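# Set the cube calendar to tomorrow's date

## Task

The calendar's front is the side bearing the month name, turned toward the robot, and it currently displays today's date. Rearrange it so that this front displays the next day's date, with each of the two digits standing the right way up, and leave both digit cubes resting flat inside the tray.

## Robot and tools

Robot: two arms, left_arm (on the +y side) and right_arm, each ending in a five-finger hand. right_arm has a right hand and left_arm a mirrored left hand. Bases in the scene frame: left_arm at (+0.014, +0.236, 0) m, right_arm at (+0.004, -0.350, 0) m, both facing almost straight along +x. A camera stand sits behind the arms.

Frames: the scene frame has its origin at table height midway between the nominal bases, +z up, +x out over the table. Each arm's reported hand pose, Hand target and offsets use that arm's own base frame, which is nearly parallel to the scene frame. Fixed cameras and the table are in the scene frame. The hand point lies 0.05 m in front of the palm, 0.15 m out from the wrist face; its +z runs along the straightened fingers, +y comes out of the palm, +x runs across the palm away from the thumb on the right hand but toward the thumb on the left hand. Straight fingers extend 0.06 to 0.07 m past the point and sit 0.06 m behind it along -y. A wrist bracket on the little-finger side can collide with things.

The row (28 numbers, each in [-1, 1]): left arm first, then right arm, eight plus... per arm: dx, dy, dz, rx, ry, rz, then little, ring, middle, index, thumb_bend, thumb_turn, force_limit, speed. So indices 0-13 are left_arm and 14-27 right_arm, even when one arm stays still.
- dx..rz are an offset, not a pose: the target is the arm's Hand target at the start of that action shifted by these amounts along the arm's base axes. 1.0 equals 0.6 m for dx, dy, dz and 180 degrees for rx, ry, rz, which form one rotation vector turning about the Hand target's position. Every row in one action is measured from that same starting Hand target. Repeating an offset in a new action moves the arm further. Six zeros re-request the current Hand target.
- The six hand numbers are absolute motor targets: +1 open/straight, -1 closed. thumb_turn -1 swings the thumb in front of the palm opposite the fingers, +1 puts it beside the palm. Thumb in front lets the hand close around objects roughly 0.035 to 0.065 m thick.
- force_limit: -1 about 0 N up to +1 about 10 N at the fingertip (15 N for the thumb motors). speed: near zero at -1, full at +0.48 and above. For gentle grasps close with speed at -0.94 or lower.
- There is no 'unchanged' value for a hand: resend the eight numbers last executed for it, or, if none were sent yet, its hand_measured six values followed by hand_force_limit and hand_speed.

Tools:
- execute_actions(actions, cameras): actions is a list of actions; each action is up to 15 rows, one per 1/30 s step, and a short action holds its last row. An empty list returns camera images. cameras picks views by name, ["all"] or [].
- move(target, speed, blend, blocking, cameras): target is one 28-number row or a list of up to 15 rows, every one an offset from the same starting Hand targets (not chained). The hand points travel in straight lines, all finishing together, capped at 10 s. speed in m/s, 0.002 to 4.3, default 0.25 (rotation limit twice that in rad/s), one value or one per target. blend in metres rounds corners between listed targets; 0 stops at each. blocking=false returns after about 0.5 s while the motion continues. Moves do not avoid obstacles or the other arm, and faster moves stray and hit harder.
- wait(seconds 0 to 10): let the scene run holding current commands.
- stop(): brakes a running move.
- zoom_image(camera, region [x0, y0, x1, y1] pixels, at most 504 by 504): enlarge part of the latest image from cam_high, cam_low, cam_left_wrist or cam_right_wrist (all 896x504).
- show_instructions(): shows the reference pages.
- finished_scene(scene=1): ends the scene permanently; the goal must already hold without the robot.

Results: per arm end_effector_position (m) and end_effector_quat_wxyz in its base frame, the Hand target (the next offsets start from it), joint positions, velocities (may say within noise) and torques, plus hand_measured, hand_stopped_by (moving, target, force, stalled, fault), hand_load_n (positive when the finger is pushed open; a drop to about 0 suggests a lost grip), hand_force_limit, hand_speed. A move adds a move: line ending in done, off_target, moving, held or fault, with limits=paced (pose clipped) or limits=held (steps withheld). MOTOR HOT warns of heating; an OVER-TEMPERATURE FAULT line means that arm has collapsed for 30 to 60 s.

Behaviour to expect: the arm tracks loosely and often rests 1 to 3 cm (sometimes 5 cm) below the commanded pose; if so, send the remaining distance as a further offset. Orientation commands are clipped to 40 degrees from the current one per step. Joint ranges (rad): waist -2.880 to 2.880, shoulder 0 to 3.142, elbow 0 to 3.019, wrist pitch -1.693 to 1.571, wrist yaw -1.571 to 1.571, wrist roll -2.094 to 2.094.

Avoid: knocking anything off the table or leaving it off the table, dropping cubes from height or releasing them while moving, fast impacts with fixed or heavy items, any collision or squeeze between the two arms or hands, overloading fingers, paths that sweep past an arm's own base, and holding stretched poses or pushing into unreachable targets, which overheats motors. To end a push, command the target back past the hand point.

Each tool is called after "Emit:" in YAML: its name, and indented under it one key for each argument.

Reference images:

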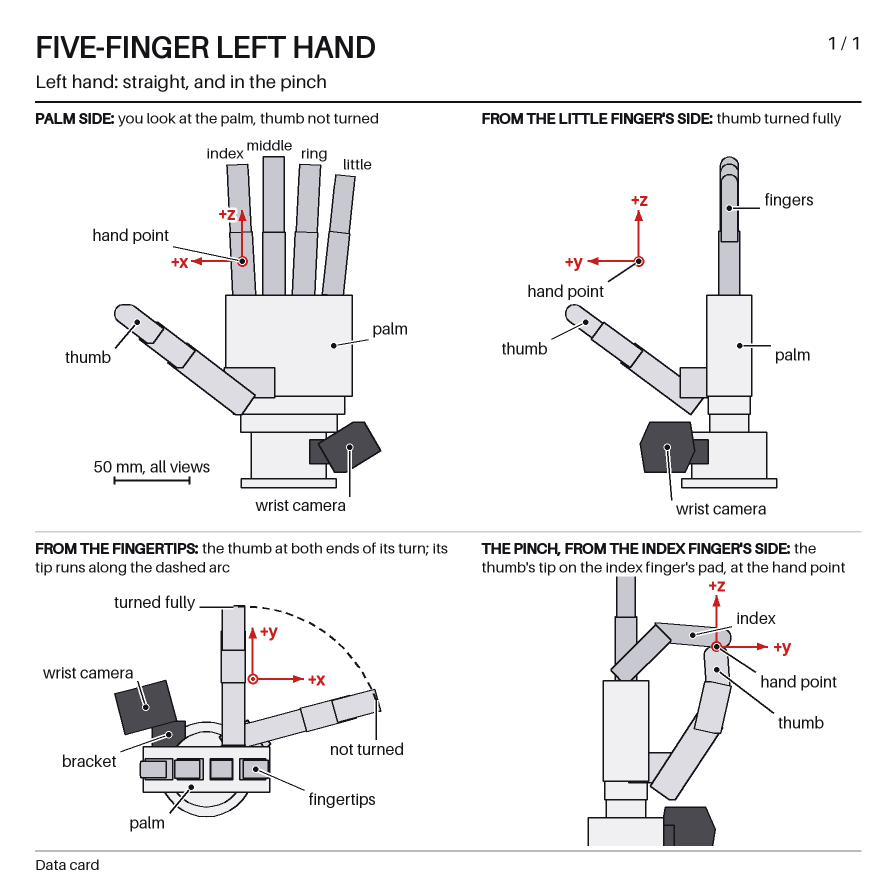

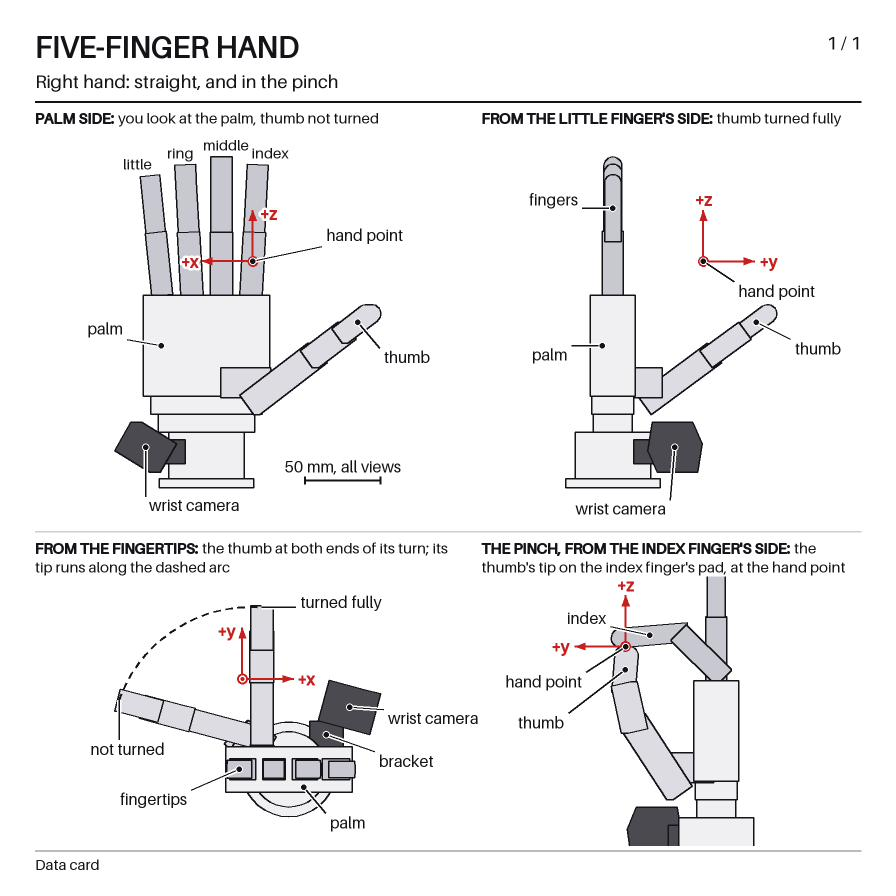

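## Session

Emit:
execute_actions:
  actions: []

Scene clock: 0.00 s.
left_arm: end_effector_position=(+0.5301, +0.3579, +0.2594) hand_measured=(+1.000, +1.000, +1.000, +1.000, +1.000, +1.000) hand_load_n=(+0.0, +0.0, +0.0, +0.0, +0.0, +0.0) hand_stopped_by=(target, target, target, target, target, target) hand_force_limit=0.00 hand_speed=-0.80 end_effector_quat_wxyz=(+0.273, +0.913, +0.128, +0.274) | right_arm: end_effector_position=(+0.4842, -0.3441, +0.1672) hand_measured=(+1.000, +1.000, +1.000, +1.000, +1.000, +1.000) hand_load_n=(+0.0, +0.0, +0.0, +0.0, +0.0, +0.0) hand_stopped_by=(target, target, target, target, target, target) hand_force_limit=0.00 hand_speed=-0.80 end_effector_quat_wxyz=(+0.042, +0.411, +0.911, +0.006)
Joint positions: left_arm=[0.889 1.974 1.894 -1.451 0.794 -0.978] | right_arm=[-0.723 1.748 1.586 -1.333 -0.037 1.697]
Joint velocities: within noise
Joint torques (N m): no reading
Heat: left arm: hottest waist 29 °C; right arm: hottest wrist pitch 27 °C.
Hand target: left_arm +0.5333, +0.3619, +0.2632; +0.268, +0.914, +0.125, +0.279 | right_arm +0.4897, -0.3490, +0.1776; +0.053, +0.411, +0.910, +0.003

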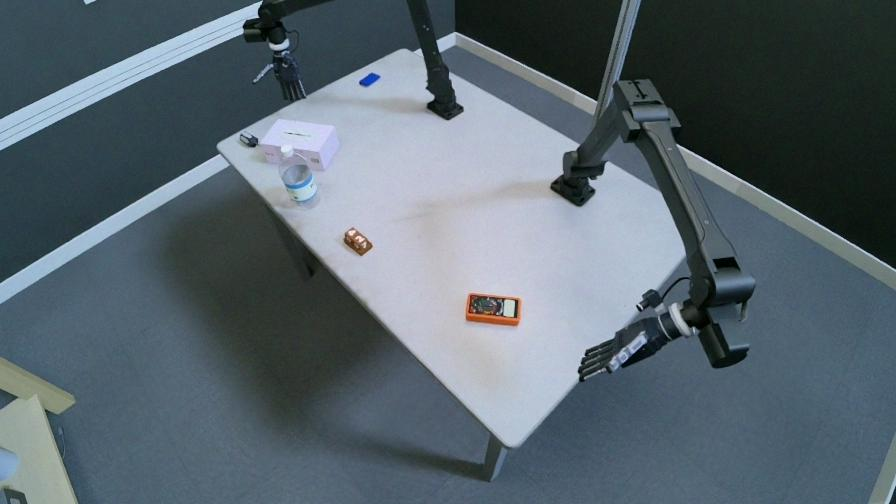

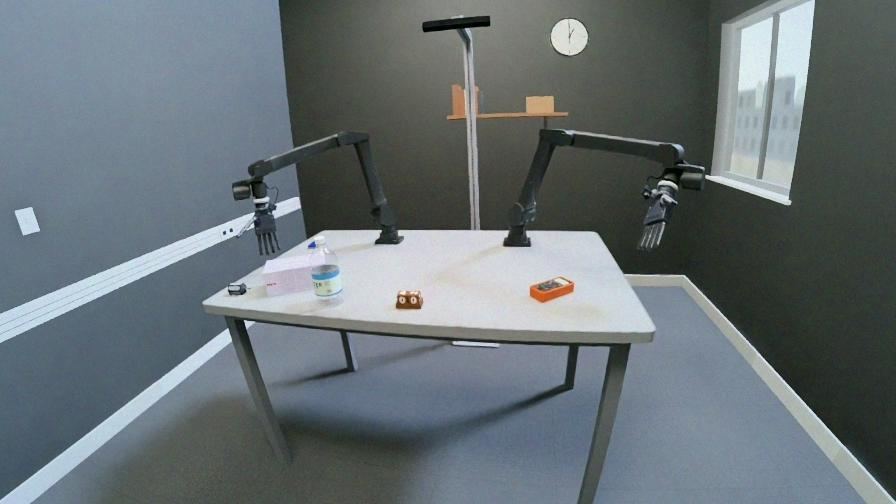

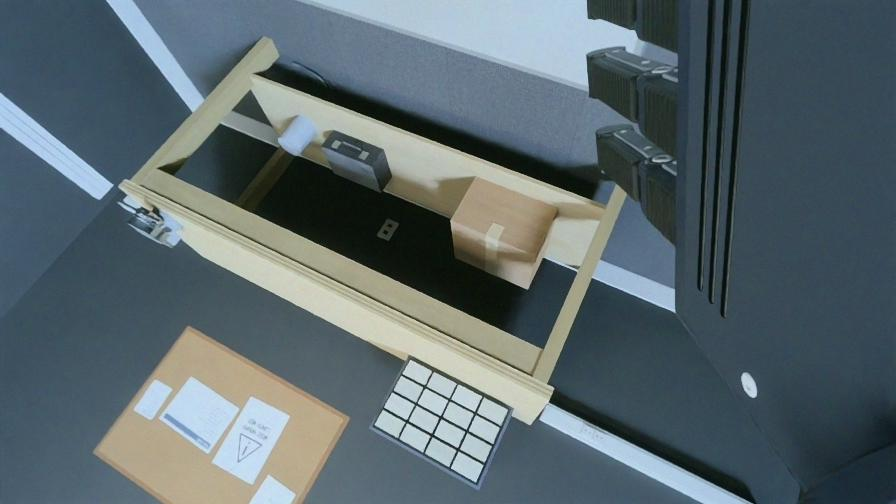

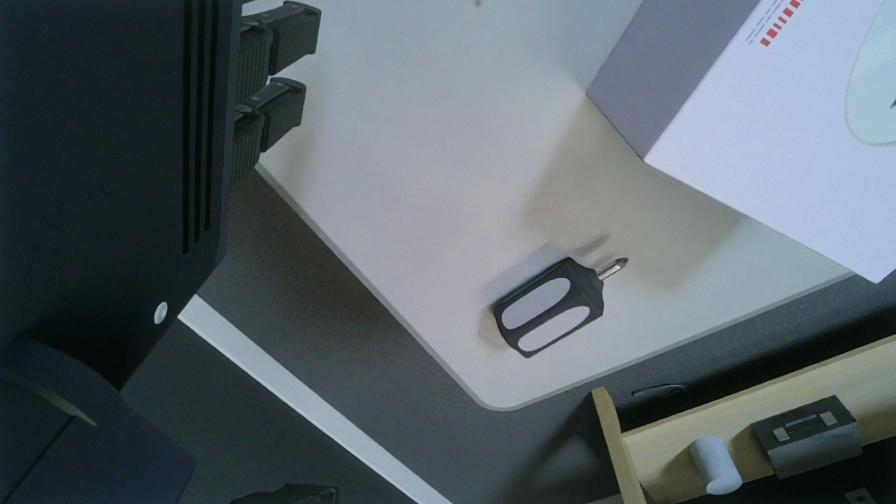

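Emit:
zoom_image:
  camera: "cam_low"
  region: [370, 270, 450, 320]

Emit:
zoom_image:
  camera: "cam_high"
  region: [320, 210, 400, 270]

Scaled by 6.300 from the camera's 896x504 image, which has a finer 1280x720 frame.

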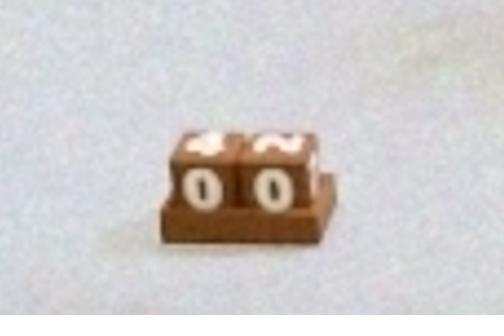

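Scaled by 6.300 from the camera's 896x504 image, which has a finer 1280x720 frame.

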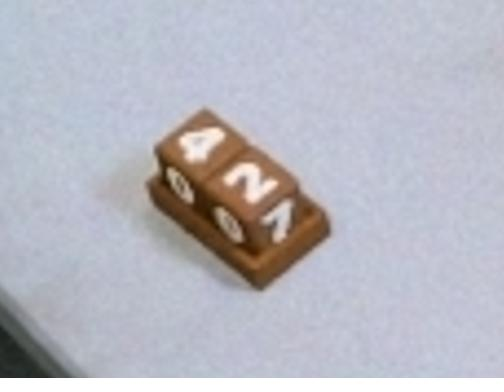

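Emit:
move:
  target:
    - [0,0,0,0,0,0,1,1,1,1,1,1,0,-0.8,-0.083,0,0.30,0,0,0,1,1,1,1,1,1,0,-0.8]
    - [0,0,0,0,0,0,1,1,1,1,1,1,0,-0.8,-0.117,0.665,0.304,-0.048,-0.08,0.174,1,1,1,1,1,1,0,-0.8]
    - [0,0,0,0,0,0,1,1,1,1,1,1,0,-0.8,-0.1,0.92,0.12,-0.072,-0.122,0.261,1,1,1,1,1,1,0,-0.8]
  blend: [0.04,0.04,0]
  speed: 0.35
  cameras: ["all"]

Scene clock: 48.63 s.
left_arm: end_effector_position=(+0.5301, +0.3579, +0.2594) hand_measured=(+1.000, +1.000, +1.000, +1.000, +1.000, +1.000) hand_load_n=(+0.0, +0.0, +0.0, +0.0, +0.0, +0.0) hand_stopped_by=(target, target, target, target, target, target) hand_force_limit=0.00 hand_speed=-0.80 end_effector_quat_wxyz=(+0.273, +0.913, +0.128, +0.274) | right_arm: end_effector_position=(+0.4266, +0.1998, +0.2511) hand_measured=(+1.000, +1.000, +1.000, +1.000, +1.000, +1.000) hand_load_n=(+0.0, +0.5, +0.0, +0.0, +0.0, +0.0) hand_stopped_by=(target, target, target, target, target, target) hand_force_limit=0.00 hand_speed=-0.80 end_effector_quat_wxyz=(+0.255, -0.003, +0.967, -0.002)
Joint positions: left_arm=[0.889 1.974 1.894 -1.451 0.794 -0.978] | right_arm=[0.432 1.126 1.046 -1.016 0.21 1.946]
Joint torques (N m): left_arm=[0.73 -20.66 11.21 0.5 0.67 -0.11] | right_arm=[1.73 -5.66 7.62 2.02 0.33 0.24]
Heat: left arm: hottest waist 29 °C; right arm: hottest elbow 28 °C.
Hand target: left_arm +0.5333, +0.3619, +0.2632; +0.268, +0.914, +0.125, +0.279 | right_arm +0.4298, +0.2031, +0.2497; +0.260, +0.001, +0.966, +0.000
Off the commanded pose: left_arm 0.006 m, 1 deg | right_arm 0.005 m, 1 deg.
move: done
camera_calibration:
cam_right_wrist: T_world_to_cam=[[-0.247379, 0.949107, -0.194935, -0.0330992], [0.417966, 0.286037, 0.862257, -0.45957], [0.874133, 0.131828, -0.467454, -0.166956], [0, 0, 0, 1]] pos_world=[0.329838, 0.184878, 0.311772]

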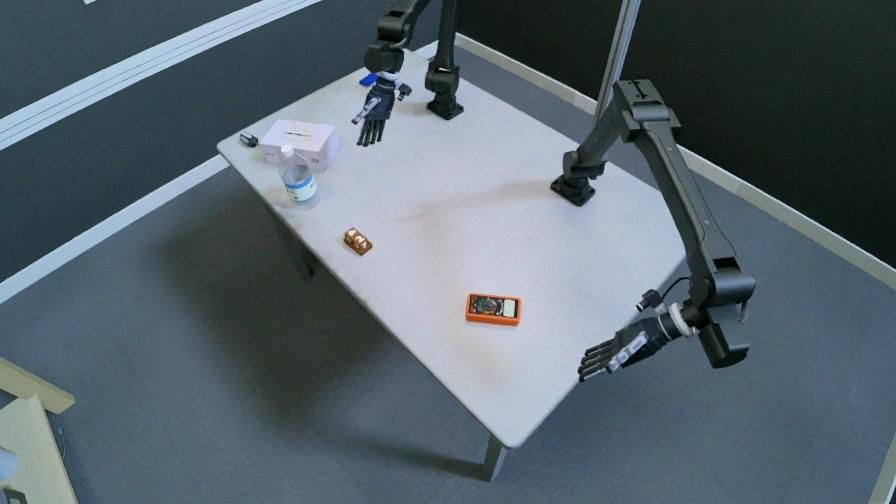

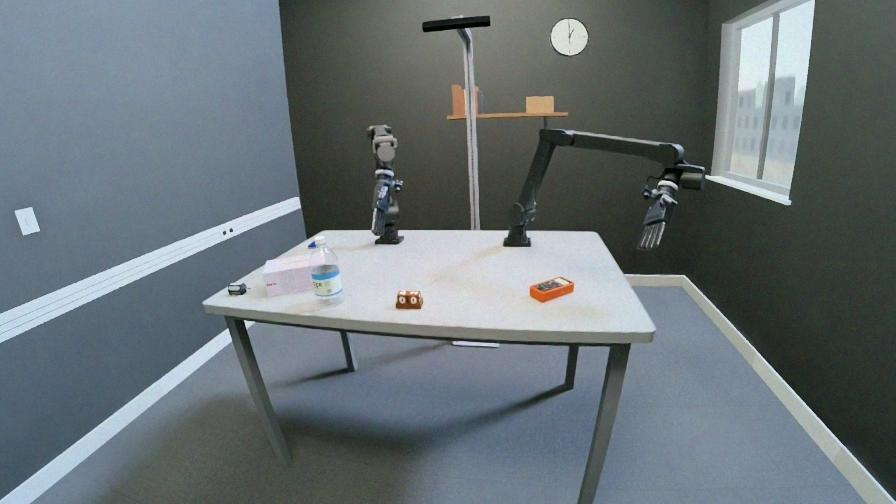

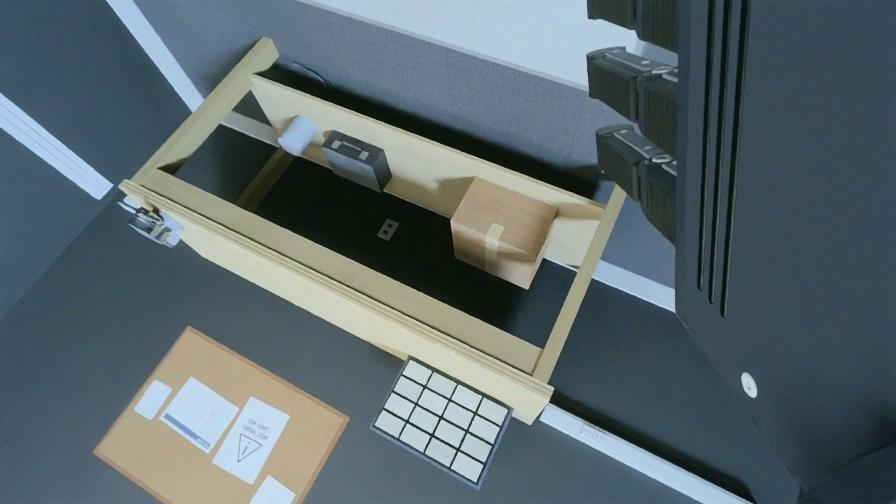

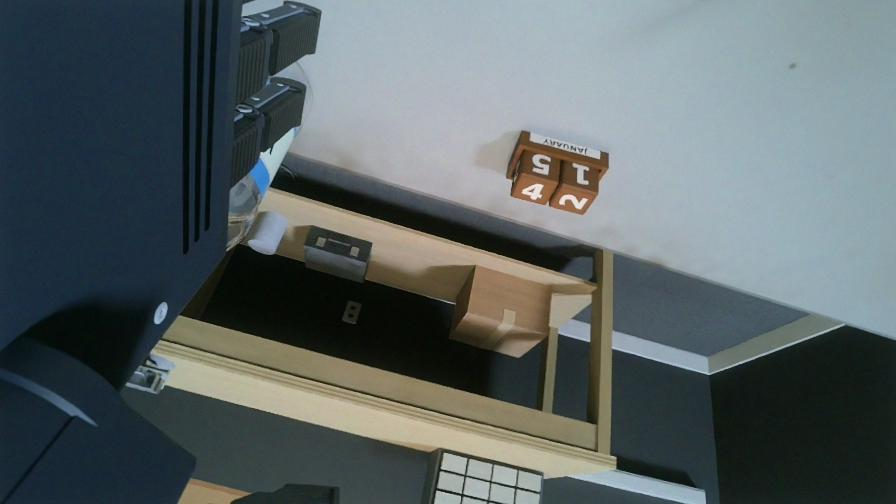

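Emit:
zoom_image:
  camera: "cam_right_wrist"
  region: [480, 100, 640, 240]

Scaled by 3.150 from the camera's 896x504 image, which has a finer 1280x720 frame.

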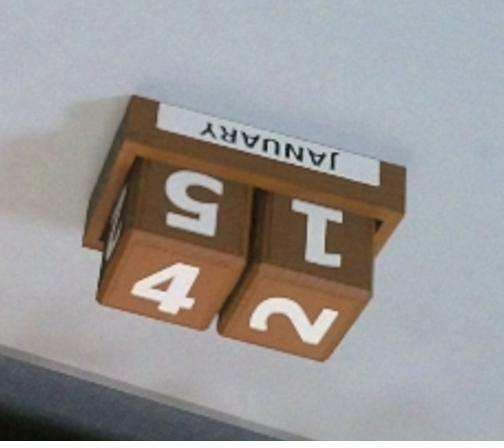

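Emit:
move:
  target: [0,0,0,0,0,0,1,1,1,1,1,1,0,-0.8,0.15,0.018,-0.216,0,0,0.167,1,1,1,1,1,1,0,-0.8]
  speed: 0.3
  cameras: ["all"]

Scene clock: 130.97 s.
left_arm: end_effector_position=(+0.5301, +0.3579, +0.2594) hand_measured=(+1.000, +1.000, +1.000, +1.000, +1.000, +1.000) hand_load_n=(+0.0, +0.0, +0.0, +0.0, +0.0, +0.0) hand_stopped_by=(target, target, target, target, target, target) hand_force_limit=0.00 hand_speed=-0.80 end_effector_quat_wxyz=(+0.273, +0.913, +0.128, +0.274) | right_arm: end_effector_position=(+0.4990, +0.2123, +0.1066) hand_measured=(+1.000, +1.000, +1.000, +1.000, +1.000, +1.000) hand_load_n=(+0.0, +0.0, +0.0, +0.0, +0.0, +0.0) hand_stopped_by=(target, target, target, target, target, target) hand_force_limit=0.00 hand_speed=-0.80 end_effector_quat_wxyz=(+0.231, -0.247, +0.939, +0.069)
Joint positions: left_arm=[0.889 1.974 1.894 -1.451 0.794 -0.978] | right_arm=[0.23 1.52 1.02 -0.605 -0.146 1.321]
Joint torques (N m): left_arm=[0.32 -20.31 11.25 0.53 0.67 -0.08] | right_arm=[1.26 -9.35 10.04 1.66 -0.16 -0.01]
Heat: left arm: hottest elbow 32 °C; right arm: hottest elbow 30 °C.
Hand target: left_arm +0.5333, +0.3619, +0.2632; +0.268, +0.914, +0.125, +0.279 | right_arm +0.5197, +0.2139, +0.1202; +0.251, -0.250, +0.933, +0.068
Off the commanded pose: left_arm 0.006 m, 1 deg | right_arm 0.025 m, 2 deg.
move: off_target (right_arm)
camera_calibration:
cam_right_wrist: T_world_to_cam=[[-0.688706, 0.705232, -0.168319, 0.213913], [0.254093, 0.452194, 0.85496, -0.3214], [0.679059, 0.546048, -0.490624, -0.287703], [0, 0, 0, 1]] pos_world=[0.424356, 0.151576, 0.169636]

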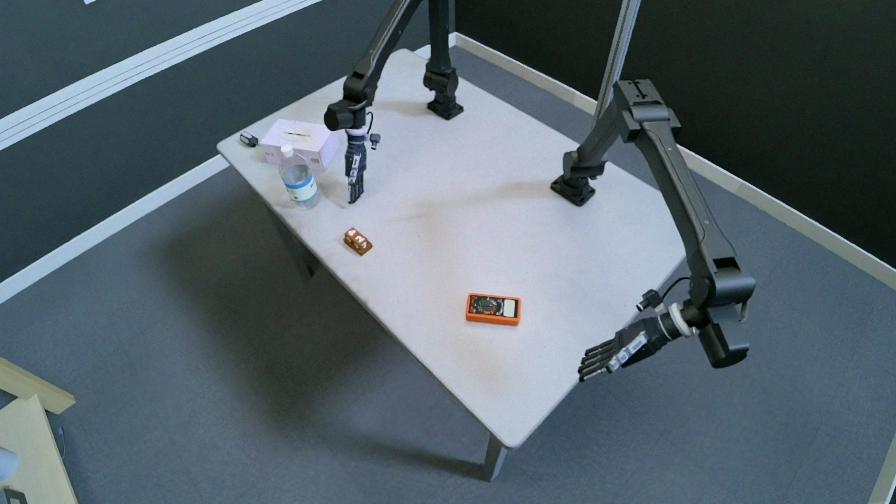

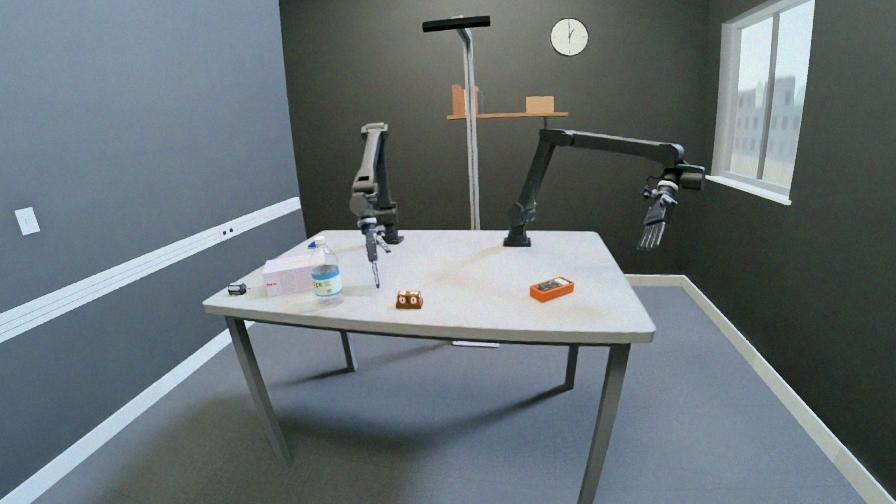

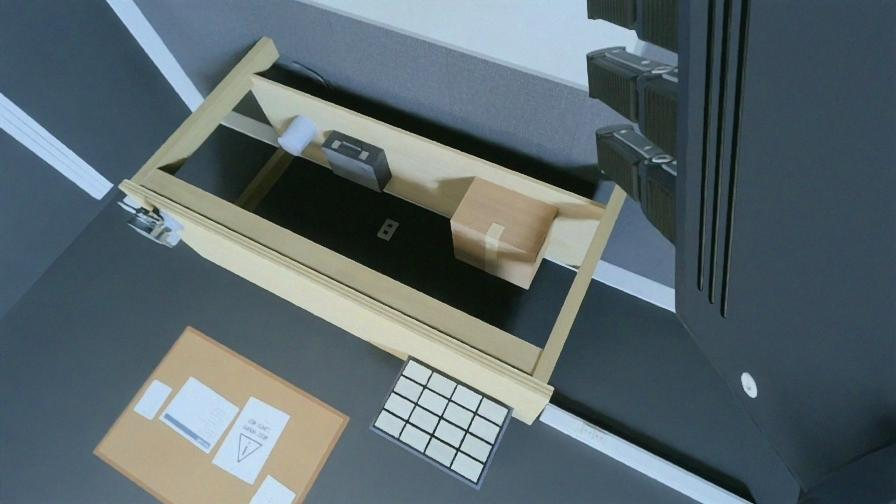

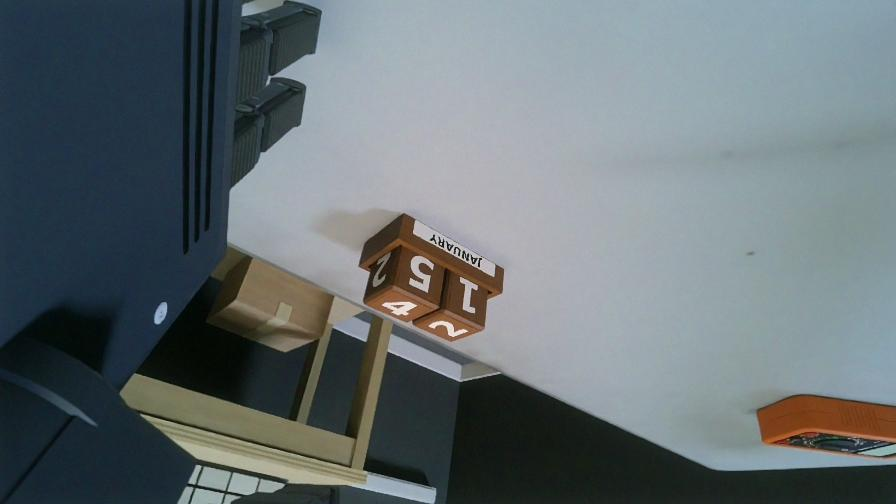

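Emit:
zoom_image:
  camera: "cam_right_wrist"
  region: [340, 200, 520, 350]

Scaled by 2.800 from the camera's 896x504 image, which has a finer 1280x720 frame.

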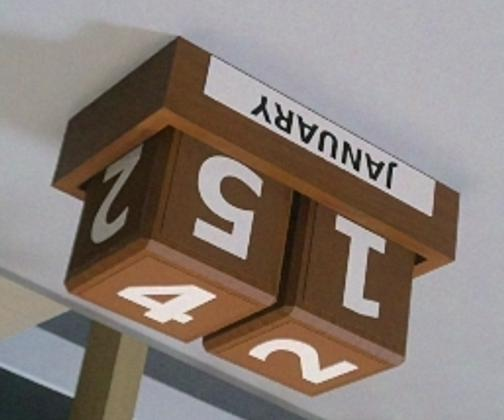

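Emit:
move:
  target: [0,0,0,0,0,0,1,1,1,1,1,1,0,-0.8,0.10,0.127,0.10,-0.2924,-0.2230,0.2313,1,1,0.3,0.3,0.6,-1,0,0]
  speed: 0.3
  cameras: ["cam_high","cam_low","cam_right_wrist"]

Scene clock: 166.03 s.
left_arm: end_effector_position=(+0.5301, +0.3579, +0.2594) hand_measured=(+1.000, +1.000, +1.000, +1.000, +1.000, +1.000) hand_load_n=(+0.0, +0.0, +0.0, +0.0, +0.0, +0.0) hand_stopped_by=(target, target, target, target, target, target) hand_force_limit=0.00 hand_speed=-0.80 end_effector_quat_wxyz=(+0.273, +0.913, +0.128, +0.274) | right_arm: end_effector_position=(+0.5611, +0.2753, +0.1586) hand_measured=(+1.000, +1.000, +0.300, +0.300, +0.600, -1.000) hand_load_n=(+0.0, +0.0, +0.0, +0.0, +0.0, +0.0) hand_stopped_by=(target, target, target, target, target, target) hand_force_limit=0.00 hand_speed=0.00 end_effector_quat_wxyz=(-0.345, +0.642, -0.598, +0.333)
Joint positions: left_arm=[0.889 1.974 1.894 -1.451 0.794 -0.978] | right_arm=[0.505 1.554 1.143 -0.21 0.376 0.239]
Joint torques (N m): left_arm=[0.67 -20.54 11.25 0.57 0.68 -0.09] | right_arm=[2.02 -10.81 11.4 2.67 0.17 -0.07]
Heat: left arm: hottest elbow 33 °C; right arm: hottest elbow 31 °C.
Hand target: left_arm +0.5333, +0.3619, +0.2632; +0.268, +0.914, +0.125, +0.279 | right_arm +0.5797, +0.2901, +0.1800; -0.368, +0.635, -0.588, +0.340
Off the commanded pose: left_arm 0.006 m, 1 deg | right_arm 0.032 m, 3 deg.
move: off_target (right_arm)
camera_calibration:
cam_right_wrist: T_world_to_cam=[[-0.455266, -0.347375, -0.819795, 0.483057], [-0.658348, 0.751227, 0.0472882, 0.147502], [0.599425, 0.561239, -0.570701, -0.285473], [0, 0, 0, 1]] pos_world=[0.488147, 0.217213, 0.226113]
Images, in order (width x height): cam_high 896x504, cam_low 896x504, cam_right_wrist 896x504.

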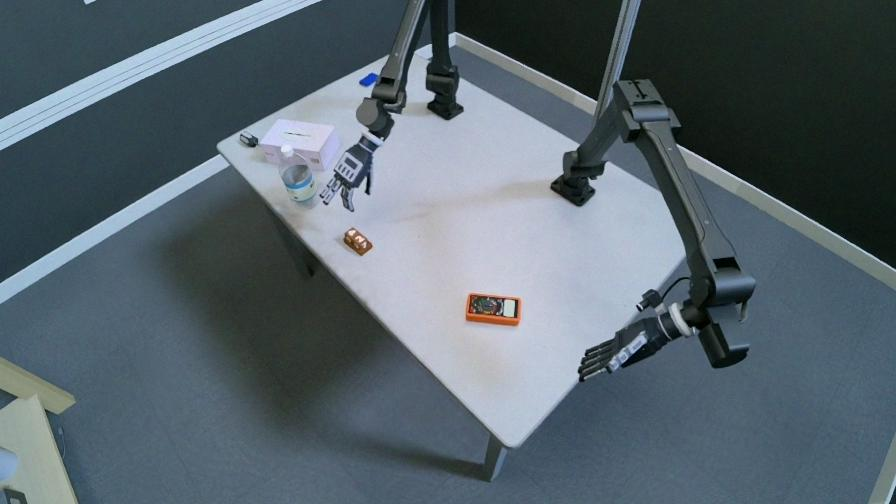

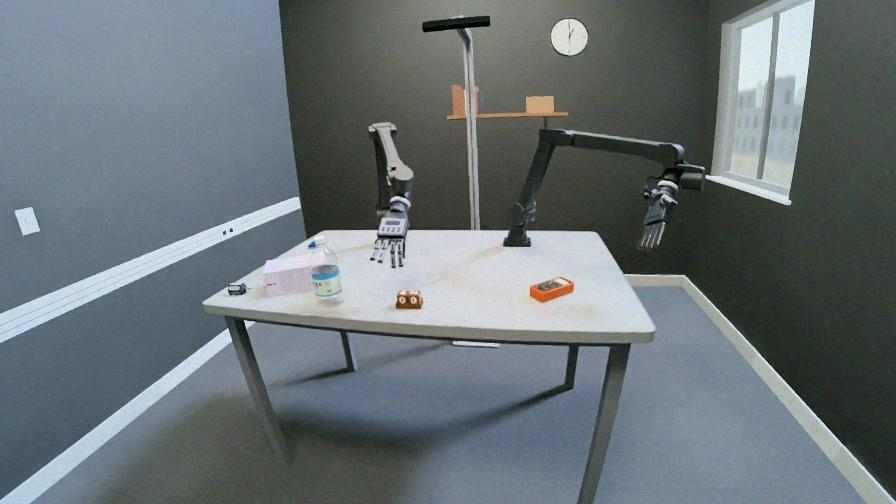

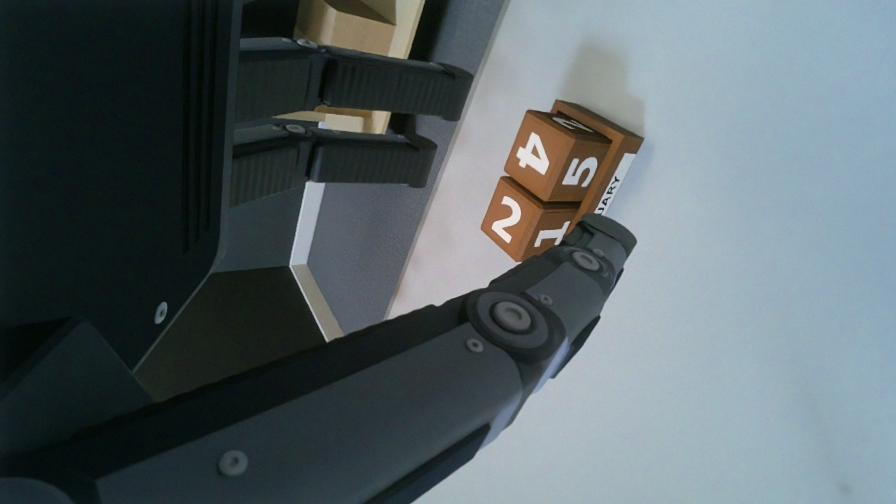

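Emit:
zoom_image:
  camera: "cam_right_wrist"
  region: [460, 80, 660, 280]

Scaled by 2.520 from the camera's 896x504 image, which has a finer 1280x720 frame.

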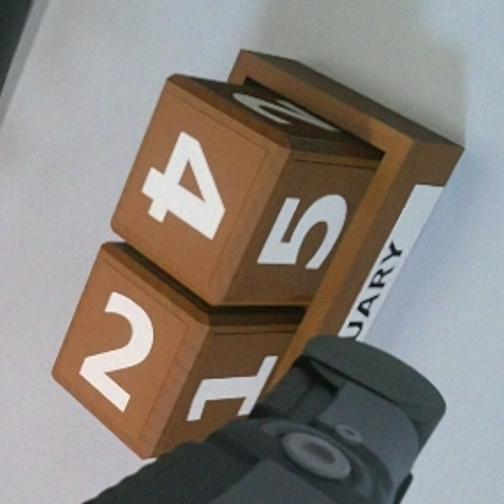

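Emit:
move:
  target: [0,0,0,0,0,0,1,1,1,1,1,1,0,-0.8,0.134,0.058,-0.108,-0.005,0.0553,0.0083,1,1,0.3,0.3,0.6,-1,0,0]
  speed: 0.2
  cameras: ["cam_high","cam_low","cam_right_wrist"]

Scene clock: 205.30 s.
left_arm: end_effector_position=(+0.5301, +0.3579, +0.2594) hand_measured=(+1.000, +1.000, +1.000, +1.000, +1.000, +1.000) hand_load_n=(+0.0, +0.0, +0.0, +0.0, +0.0, +0.0) hand_stopped_by=(target, target, target, target, target, target) hand_force_limit=0.00 hand_speed=-0.80 end_effector_quat_wxyz=(+0.273, +0.913, +0.128, +0.274) | right_arm: end_effector_position=(+0.6425, +0.3204, +0.0975) hand_measured=(+1.000, +1.000, +0.300, +0.300, +0.600, -1.000) hand_load_n=(+0.0, +0.0, +0.0, +0.0, +0.0, +0.0) hand_stopped_by=(target, target, target, target, target, target) hand_force_limit=0.00 hand_speed=0.00 end_effector_quat_wxyz=(-0.302, +0.682, -0.605, +0.280)
Joint positions: left_arm=[0.889 1.974 1.894 -1.451 0.794 -0.978] | right_arm=[0.48 1.883 1.487 -0.364 0.284 0.238]
Joint torques (N m): left_arm=[0.44 -20.54 11.21 0.5 0.68 -0.09] | right_arm=[1.08 -16.73 11.55 1.2 0.07 0.13]
Heat: left arm: hottest elbow 33 °C; right arm: hottest elbow 33 °C.
Hand target: left_arm +0.5333, +0.3619, +0.2632; +0.268, +0.914, +0.125, +0.279 | right_arm +0.6600, +0.3249, +0.1150; -0.315, +0.673, -0.606, +0.283
Off the commanded pose: left_arm 0.006 m, 1 deg | right_arm 0.025 m, 2 deg.
move: off_target (right_arm)
camera_calibration:
cam_right_wrist: T_world_to_cam=[[-0.555615, -0.382343, -0.738312, 0.553478], [-0.678469, 0.72178, 0.136798, 0.183782], [0.480596, 0.576929, -0.66044, -0.314496], [0, 0, 0, 1]] pos_world=[0.583357, 0.26041, 0.175793]
Images, in order (width x height): cam_high 896x504, cam_low 896x504, cam_right_wrist 896x504.

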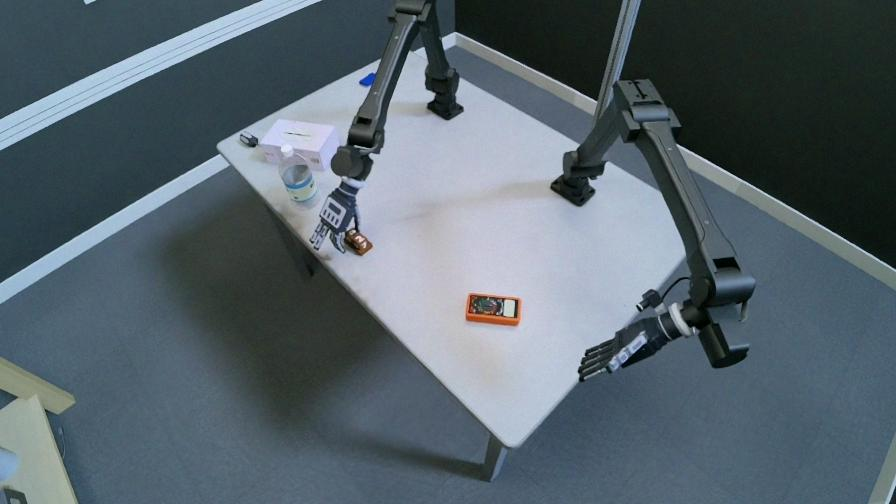

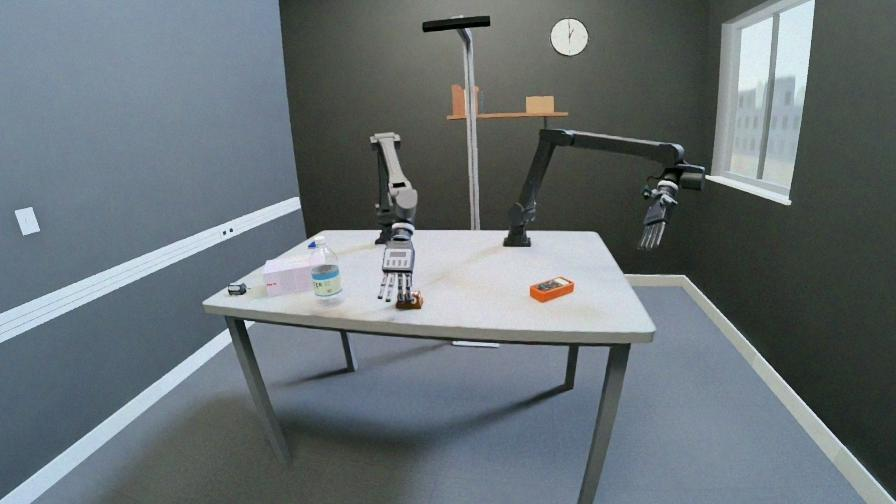

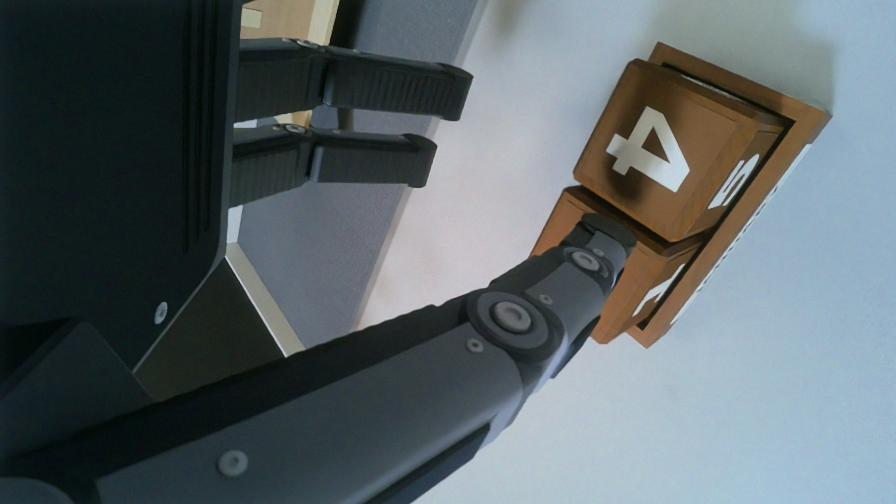

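Emit:
zoom_image:
  camera: "cam_right_wrist"
  region: [540, 30, 860, 350]

Scaled by 1.575 from the camera's 896x504 image, which has a finer 1280x720 frame.

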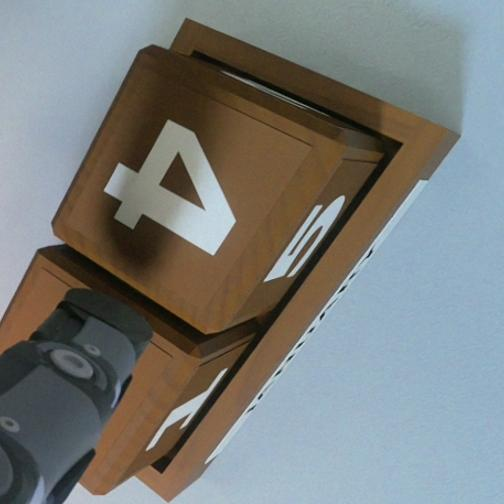

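Emit:
move:
  target: [0,0,0,0,0,0,1,1,1,1,1,1,0,-0.8,-0.0183,-0.0283,-0.0417,0,0,0.011,1,1,0.3,0.3,0.6,-1,0,0]
  speed: 0.1
  cameras: ["cam_right_wrist"]

Scene clock: 221.13 s.
left_arm: end_effector_position=(+0.5301, +0.3579, +0.2594) hand_measured=(+1.000, +1.000, +1.000, +1.000, +1.000, +1.000) hand_load_n=(+0.0, +0.0, +0.0, +0.0, -0.5, +0.0) hand_stopped_by=(target, target, target, target, target, target) hand_force_limit=0.00 hand_speed=-0.80 end_effector_quat_wxyz=(+0.273, +0.913, +0.128, +0.274) | right_arm: end_effector_position=(+0.6446, +0.3113, +0.0869) hand_measured=(+1.000, +1.000, +0.300, +0.300, +0.600, -1.000) hand_load_n=(+0.0, +0.0, +0.0, +0.0, +0.0, +0.0) hand_stopped_by=(target, target, target, target, target, target) hand_force_limit=0.00 hand_speed=0.00 end_effector_quat_wxyz=(-0.313, +0.685, -0.598, +0.273)
Joint positions: left_arm=[0.889 1.974 1.894 -1.451 0.794 -0.978] | right_arm=[0.457 1.883 1.45 -0.308 0.241 0.215]
Joint torques (N m): left_arm=[0.5 -20.31 11.19 0.53 0.67 -0.09] | right_arm=[1.32 -17.08 7.02 2.59 0.08 0]
Heat: left arm: hottest elbow 33 °C; right arm: hottest elbow 35 °C.
Hand target: left_arm +0.5333, +0.3619, +0.2632; +0.268, +0.914, +0.125, +0.279 | right_arm +0.6491, +0.3078, +0.0901; -0.320, +0.683, -0.595, +0.278
Off the commanded pose: left_arm 0.006 m, 1 deg | right_arm 0.006 m, 1 deg.
move: done
camera_calibration:
cam_right_wrist: T_world_to_cam=[[-0.542303, -0.382288, -0.748173, 0.535587], [-0.695991, 0.703225, 0.145158, 0.209609], [0.470642, 0.599441, -0.64743, -0.318907], [0, 0, 0, 1]] pos_world=[0.586428, 0.248512, 0.163815]
Images, in order (width x height): cam_right_wrist 896x504.

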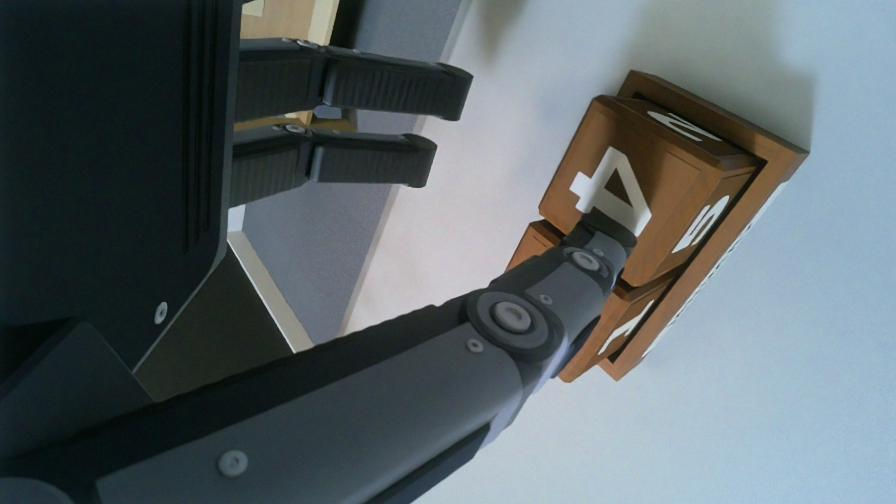

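Emit:
move:
  target: [0,0,0,0,0,0,1,1,1,1,1,1,0,-0.8,-0.0283,-0.01,-0.0333,0,0,0.005,1,1,0.3,0.3,0.6,-1,0,0]
  speed: 0.1
  cameras: ["cam_right_wrist"]

Scene clock: 231.97 s.
left_arm: end_effector_position=(+0.5301, +0.3579, +0.2594) hand_measured=(+1.000, +1.000, +1.000, +1.000, +1.000, +1.000) hand_load_n=(+0.0, +0.0, +0.0, +0.0, +0.0, +0.0) hand_stopped_by=(target, target, target, target, target, target) hand_force_limit=0.00 hand_speed=-0.80 end_effector_quat_wxyz=(+0.273, +0.913, +0.128, +0.274) | right_arm: end_effector_position=(+0.6360, +0.3099, +0.0831) hand_measured=(+1.000, +1.000, +0.300, +0.300, +0.600, -1.000) hand_load_n=(+0.0, +0.0, +0.0, +0.0, -0.5, +0.5) hand_stopped_by=(target, target, target, target, target, target) hand_force_limit=0.00 hand_speed=0.00 end_effector_quat_wxyz=(-0.332, +0.681, -0.592, +0.275)
Joint positions: left_arm=[0.889 1.974 1.894 -1.451 0.794 -0.978] | right_arm=[0.457 1.856 1.379 -0.224 0.227 0.21]
Joint torques (N m): left_arm=[0.38 -20.6 11.23 0.61 0.65 -0.08] | right_arm=[0.73 -16.09 5.85 2.19 0.11 -0.07]
Heat: left arm: hottest elbow 33 °C; right arm: hottest elbow 34 °C.
Hand target: left_arm +0.5333, +0.3619, +0.2632; +0.268, +0.914, +0.125, +0.279 | right_arm +0.6322, +0.3018, +0.0703; -0.322, +0.688, -0.589, +0.276
Off the commanded pose: left_arm 0.006 m, 1 deg | right_arm 0.016 m, 1 deg.
move: off_target (right_arm)
camera_calibration:
cam_right_wrist: T_world_to_cam=[[-0.513076, -0.372459, -0.773322, 0.508052], [-0.709938, 0.690523, 0.138442, 0.218467], [0.482433, 0.620042, -0.618714, -0.332789], [0, 0, 0, 1]] pos_world=[0.576315, 0.244715, 0.156742]
Images, in order (width x height): cam_right_wrist 896x504.

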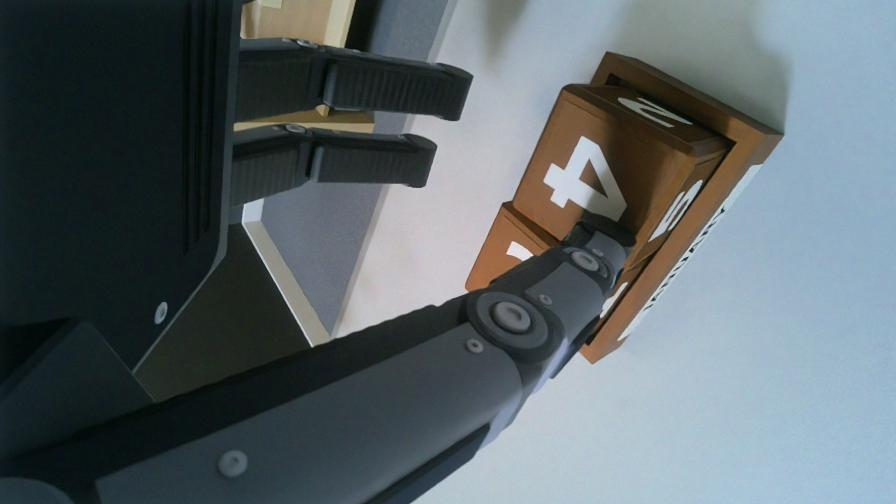

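Emit:
move:
  target: [0,0,0,0,0,0,1,1,1,1,1,1,0,-0.8,-0.018,-0.01,-0.007,0,0,0.0,1,1,0.3,0.3,0.6,-1,0,0]
  speed: 0.1
  cameras: ["cam_right_wrist"]

Scene clock: 243.73 s.
left_arm: end_effector_position=(+0.5301, +0.3579, +0.2594) hand_measured=(+1.000, +1.000, +1.000, +1.000, +1.000, +1.000) hand_load_n=(+0.0, +0.0, +0.0, +0.0, +0.0, +0.0) hand_stopped_by=(target, target, target, target, target, target) hand_force_limit=0.00 hand_speed=-0.80 end_effector_quat_wxyz=(+0.273, +0.913, +0.128, +0.274) | right_arm: end_effector_position=(+0.6167, +0.3006, +0.0665) hand_measured=(+1.000, +1.000, +0.300, +0.300, +0.600, -1.000) hand_load_n=(+0.0, +0.0, +0.0, +0.0, +0.0, +0.0) hand_stopped_by=(target, target, target, target, target, target) hand_force_limit=0.00 hand_speed=0.00 end_effector_quat_wxyz=(-0.319, +0.689, -0.592, +0.270)
Joint positions: left_arm=[0.889 1.974 1.894 -1.451 0.794 -0.978] | right_arm=[0.457 1.836 1.315 -0.21 0.225 0.204]
Joint torques (N m): left_arm=[0.44 -20.48 11.21 0.57 0.67 -0.09] | right_arm=[0.73 -15.97 6.9 2.52 0.2 -0.05]
Heat: left arm: hottest elbow 33 °C; right arm: hottest elbow 33 °C.
Hand target: left_arm +0.5333, +0.3619, +0.2632; +0.268, +0.914, +0.125, +0.279 | right_arm +0.6214, +0.2958, +0.0659; -0.322, +0.688, -0.589, +0.276
Off the commanded pose: left_arm 0.006 m, 1 deg | right_arm 0.007 m, 1 deg.
move: done
camera_calibration:
cam_right_wrist: T_world_to_cam=[[-0.530918, -0.388109, -0.753325, 0.496175], [-0.710188, 0.688778, 0.145662, 0.213655], [0.462341, 0.612337, -0.641315, -0.311761], [0, 0, 0, 1]] pos_world=[0.559303, 0.236312, 0.142723]
Images, in order (width x height): cam_right_wrist 896x504.

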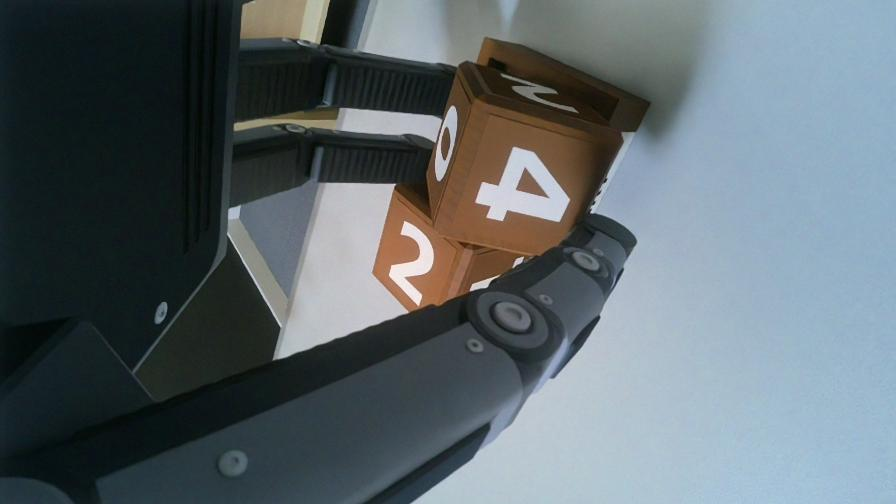

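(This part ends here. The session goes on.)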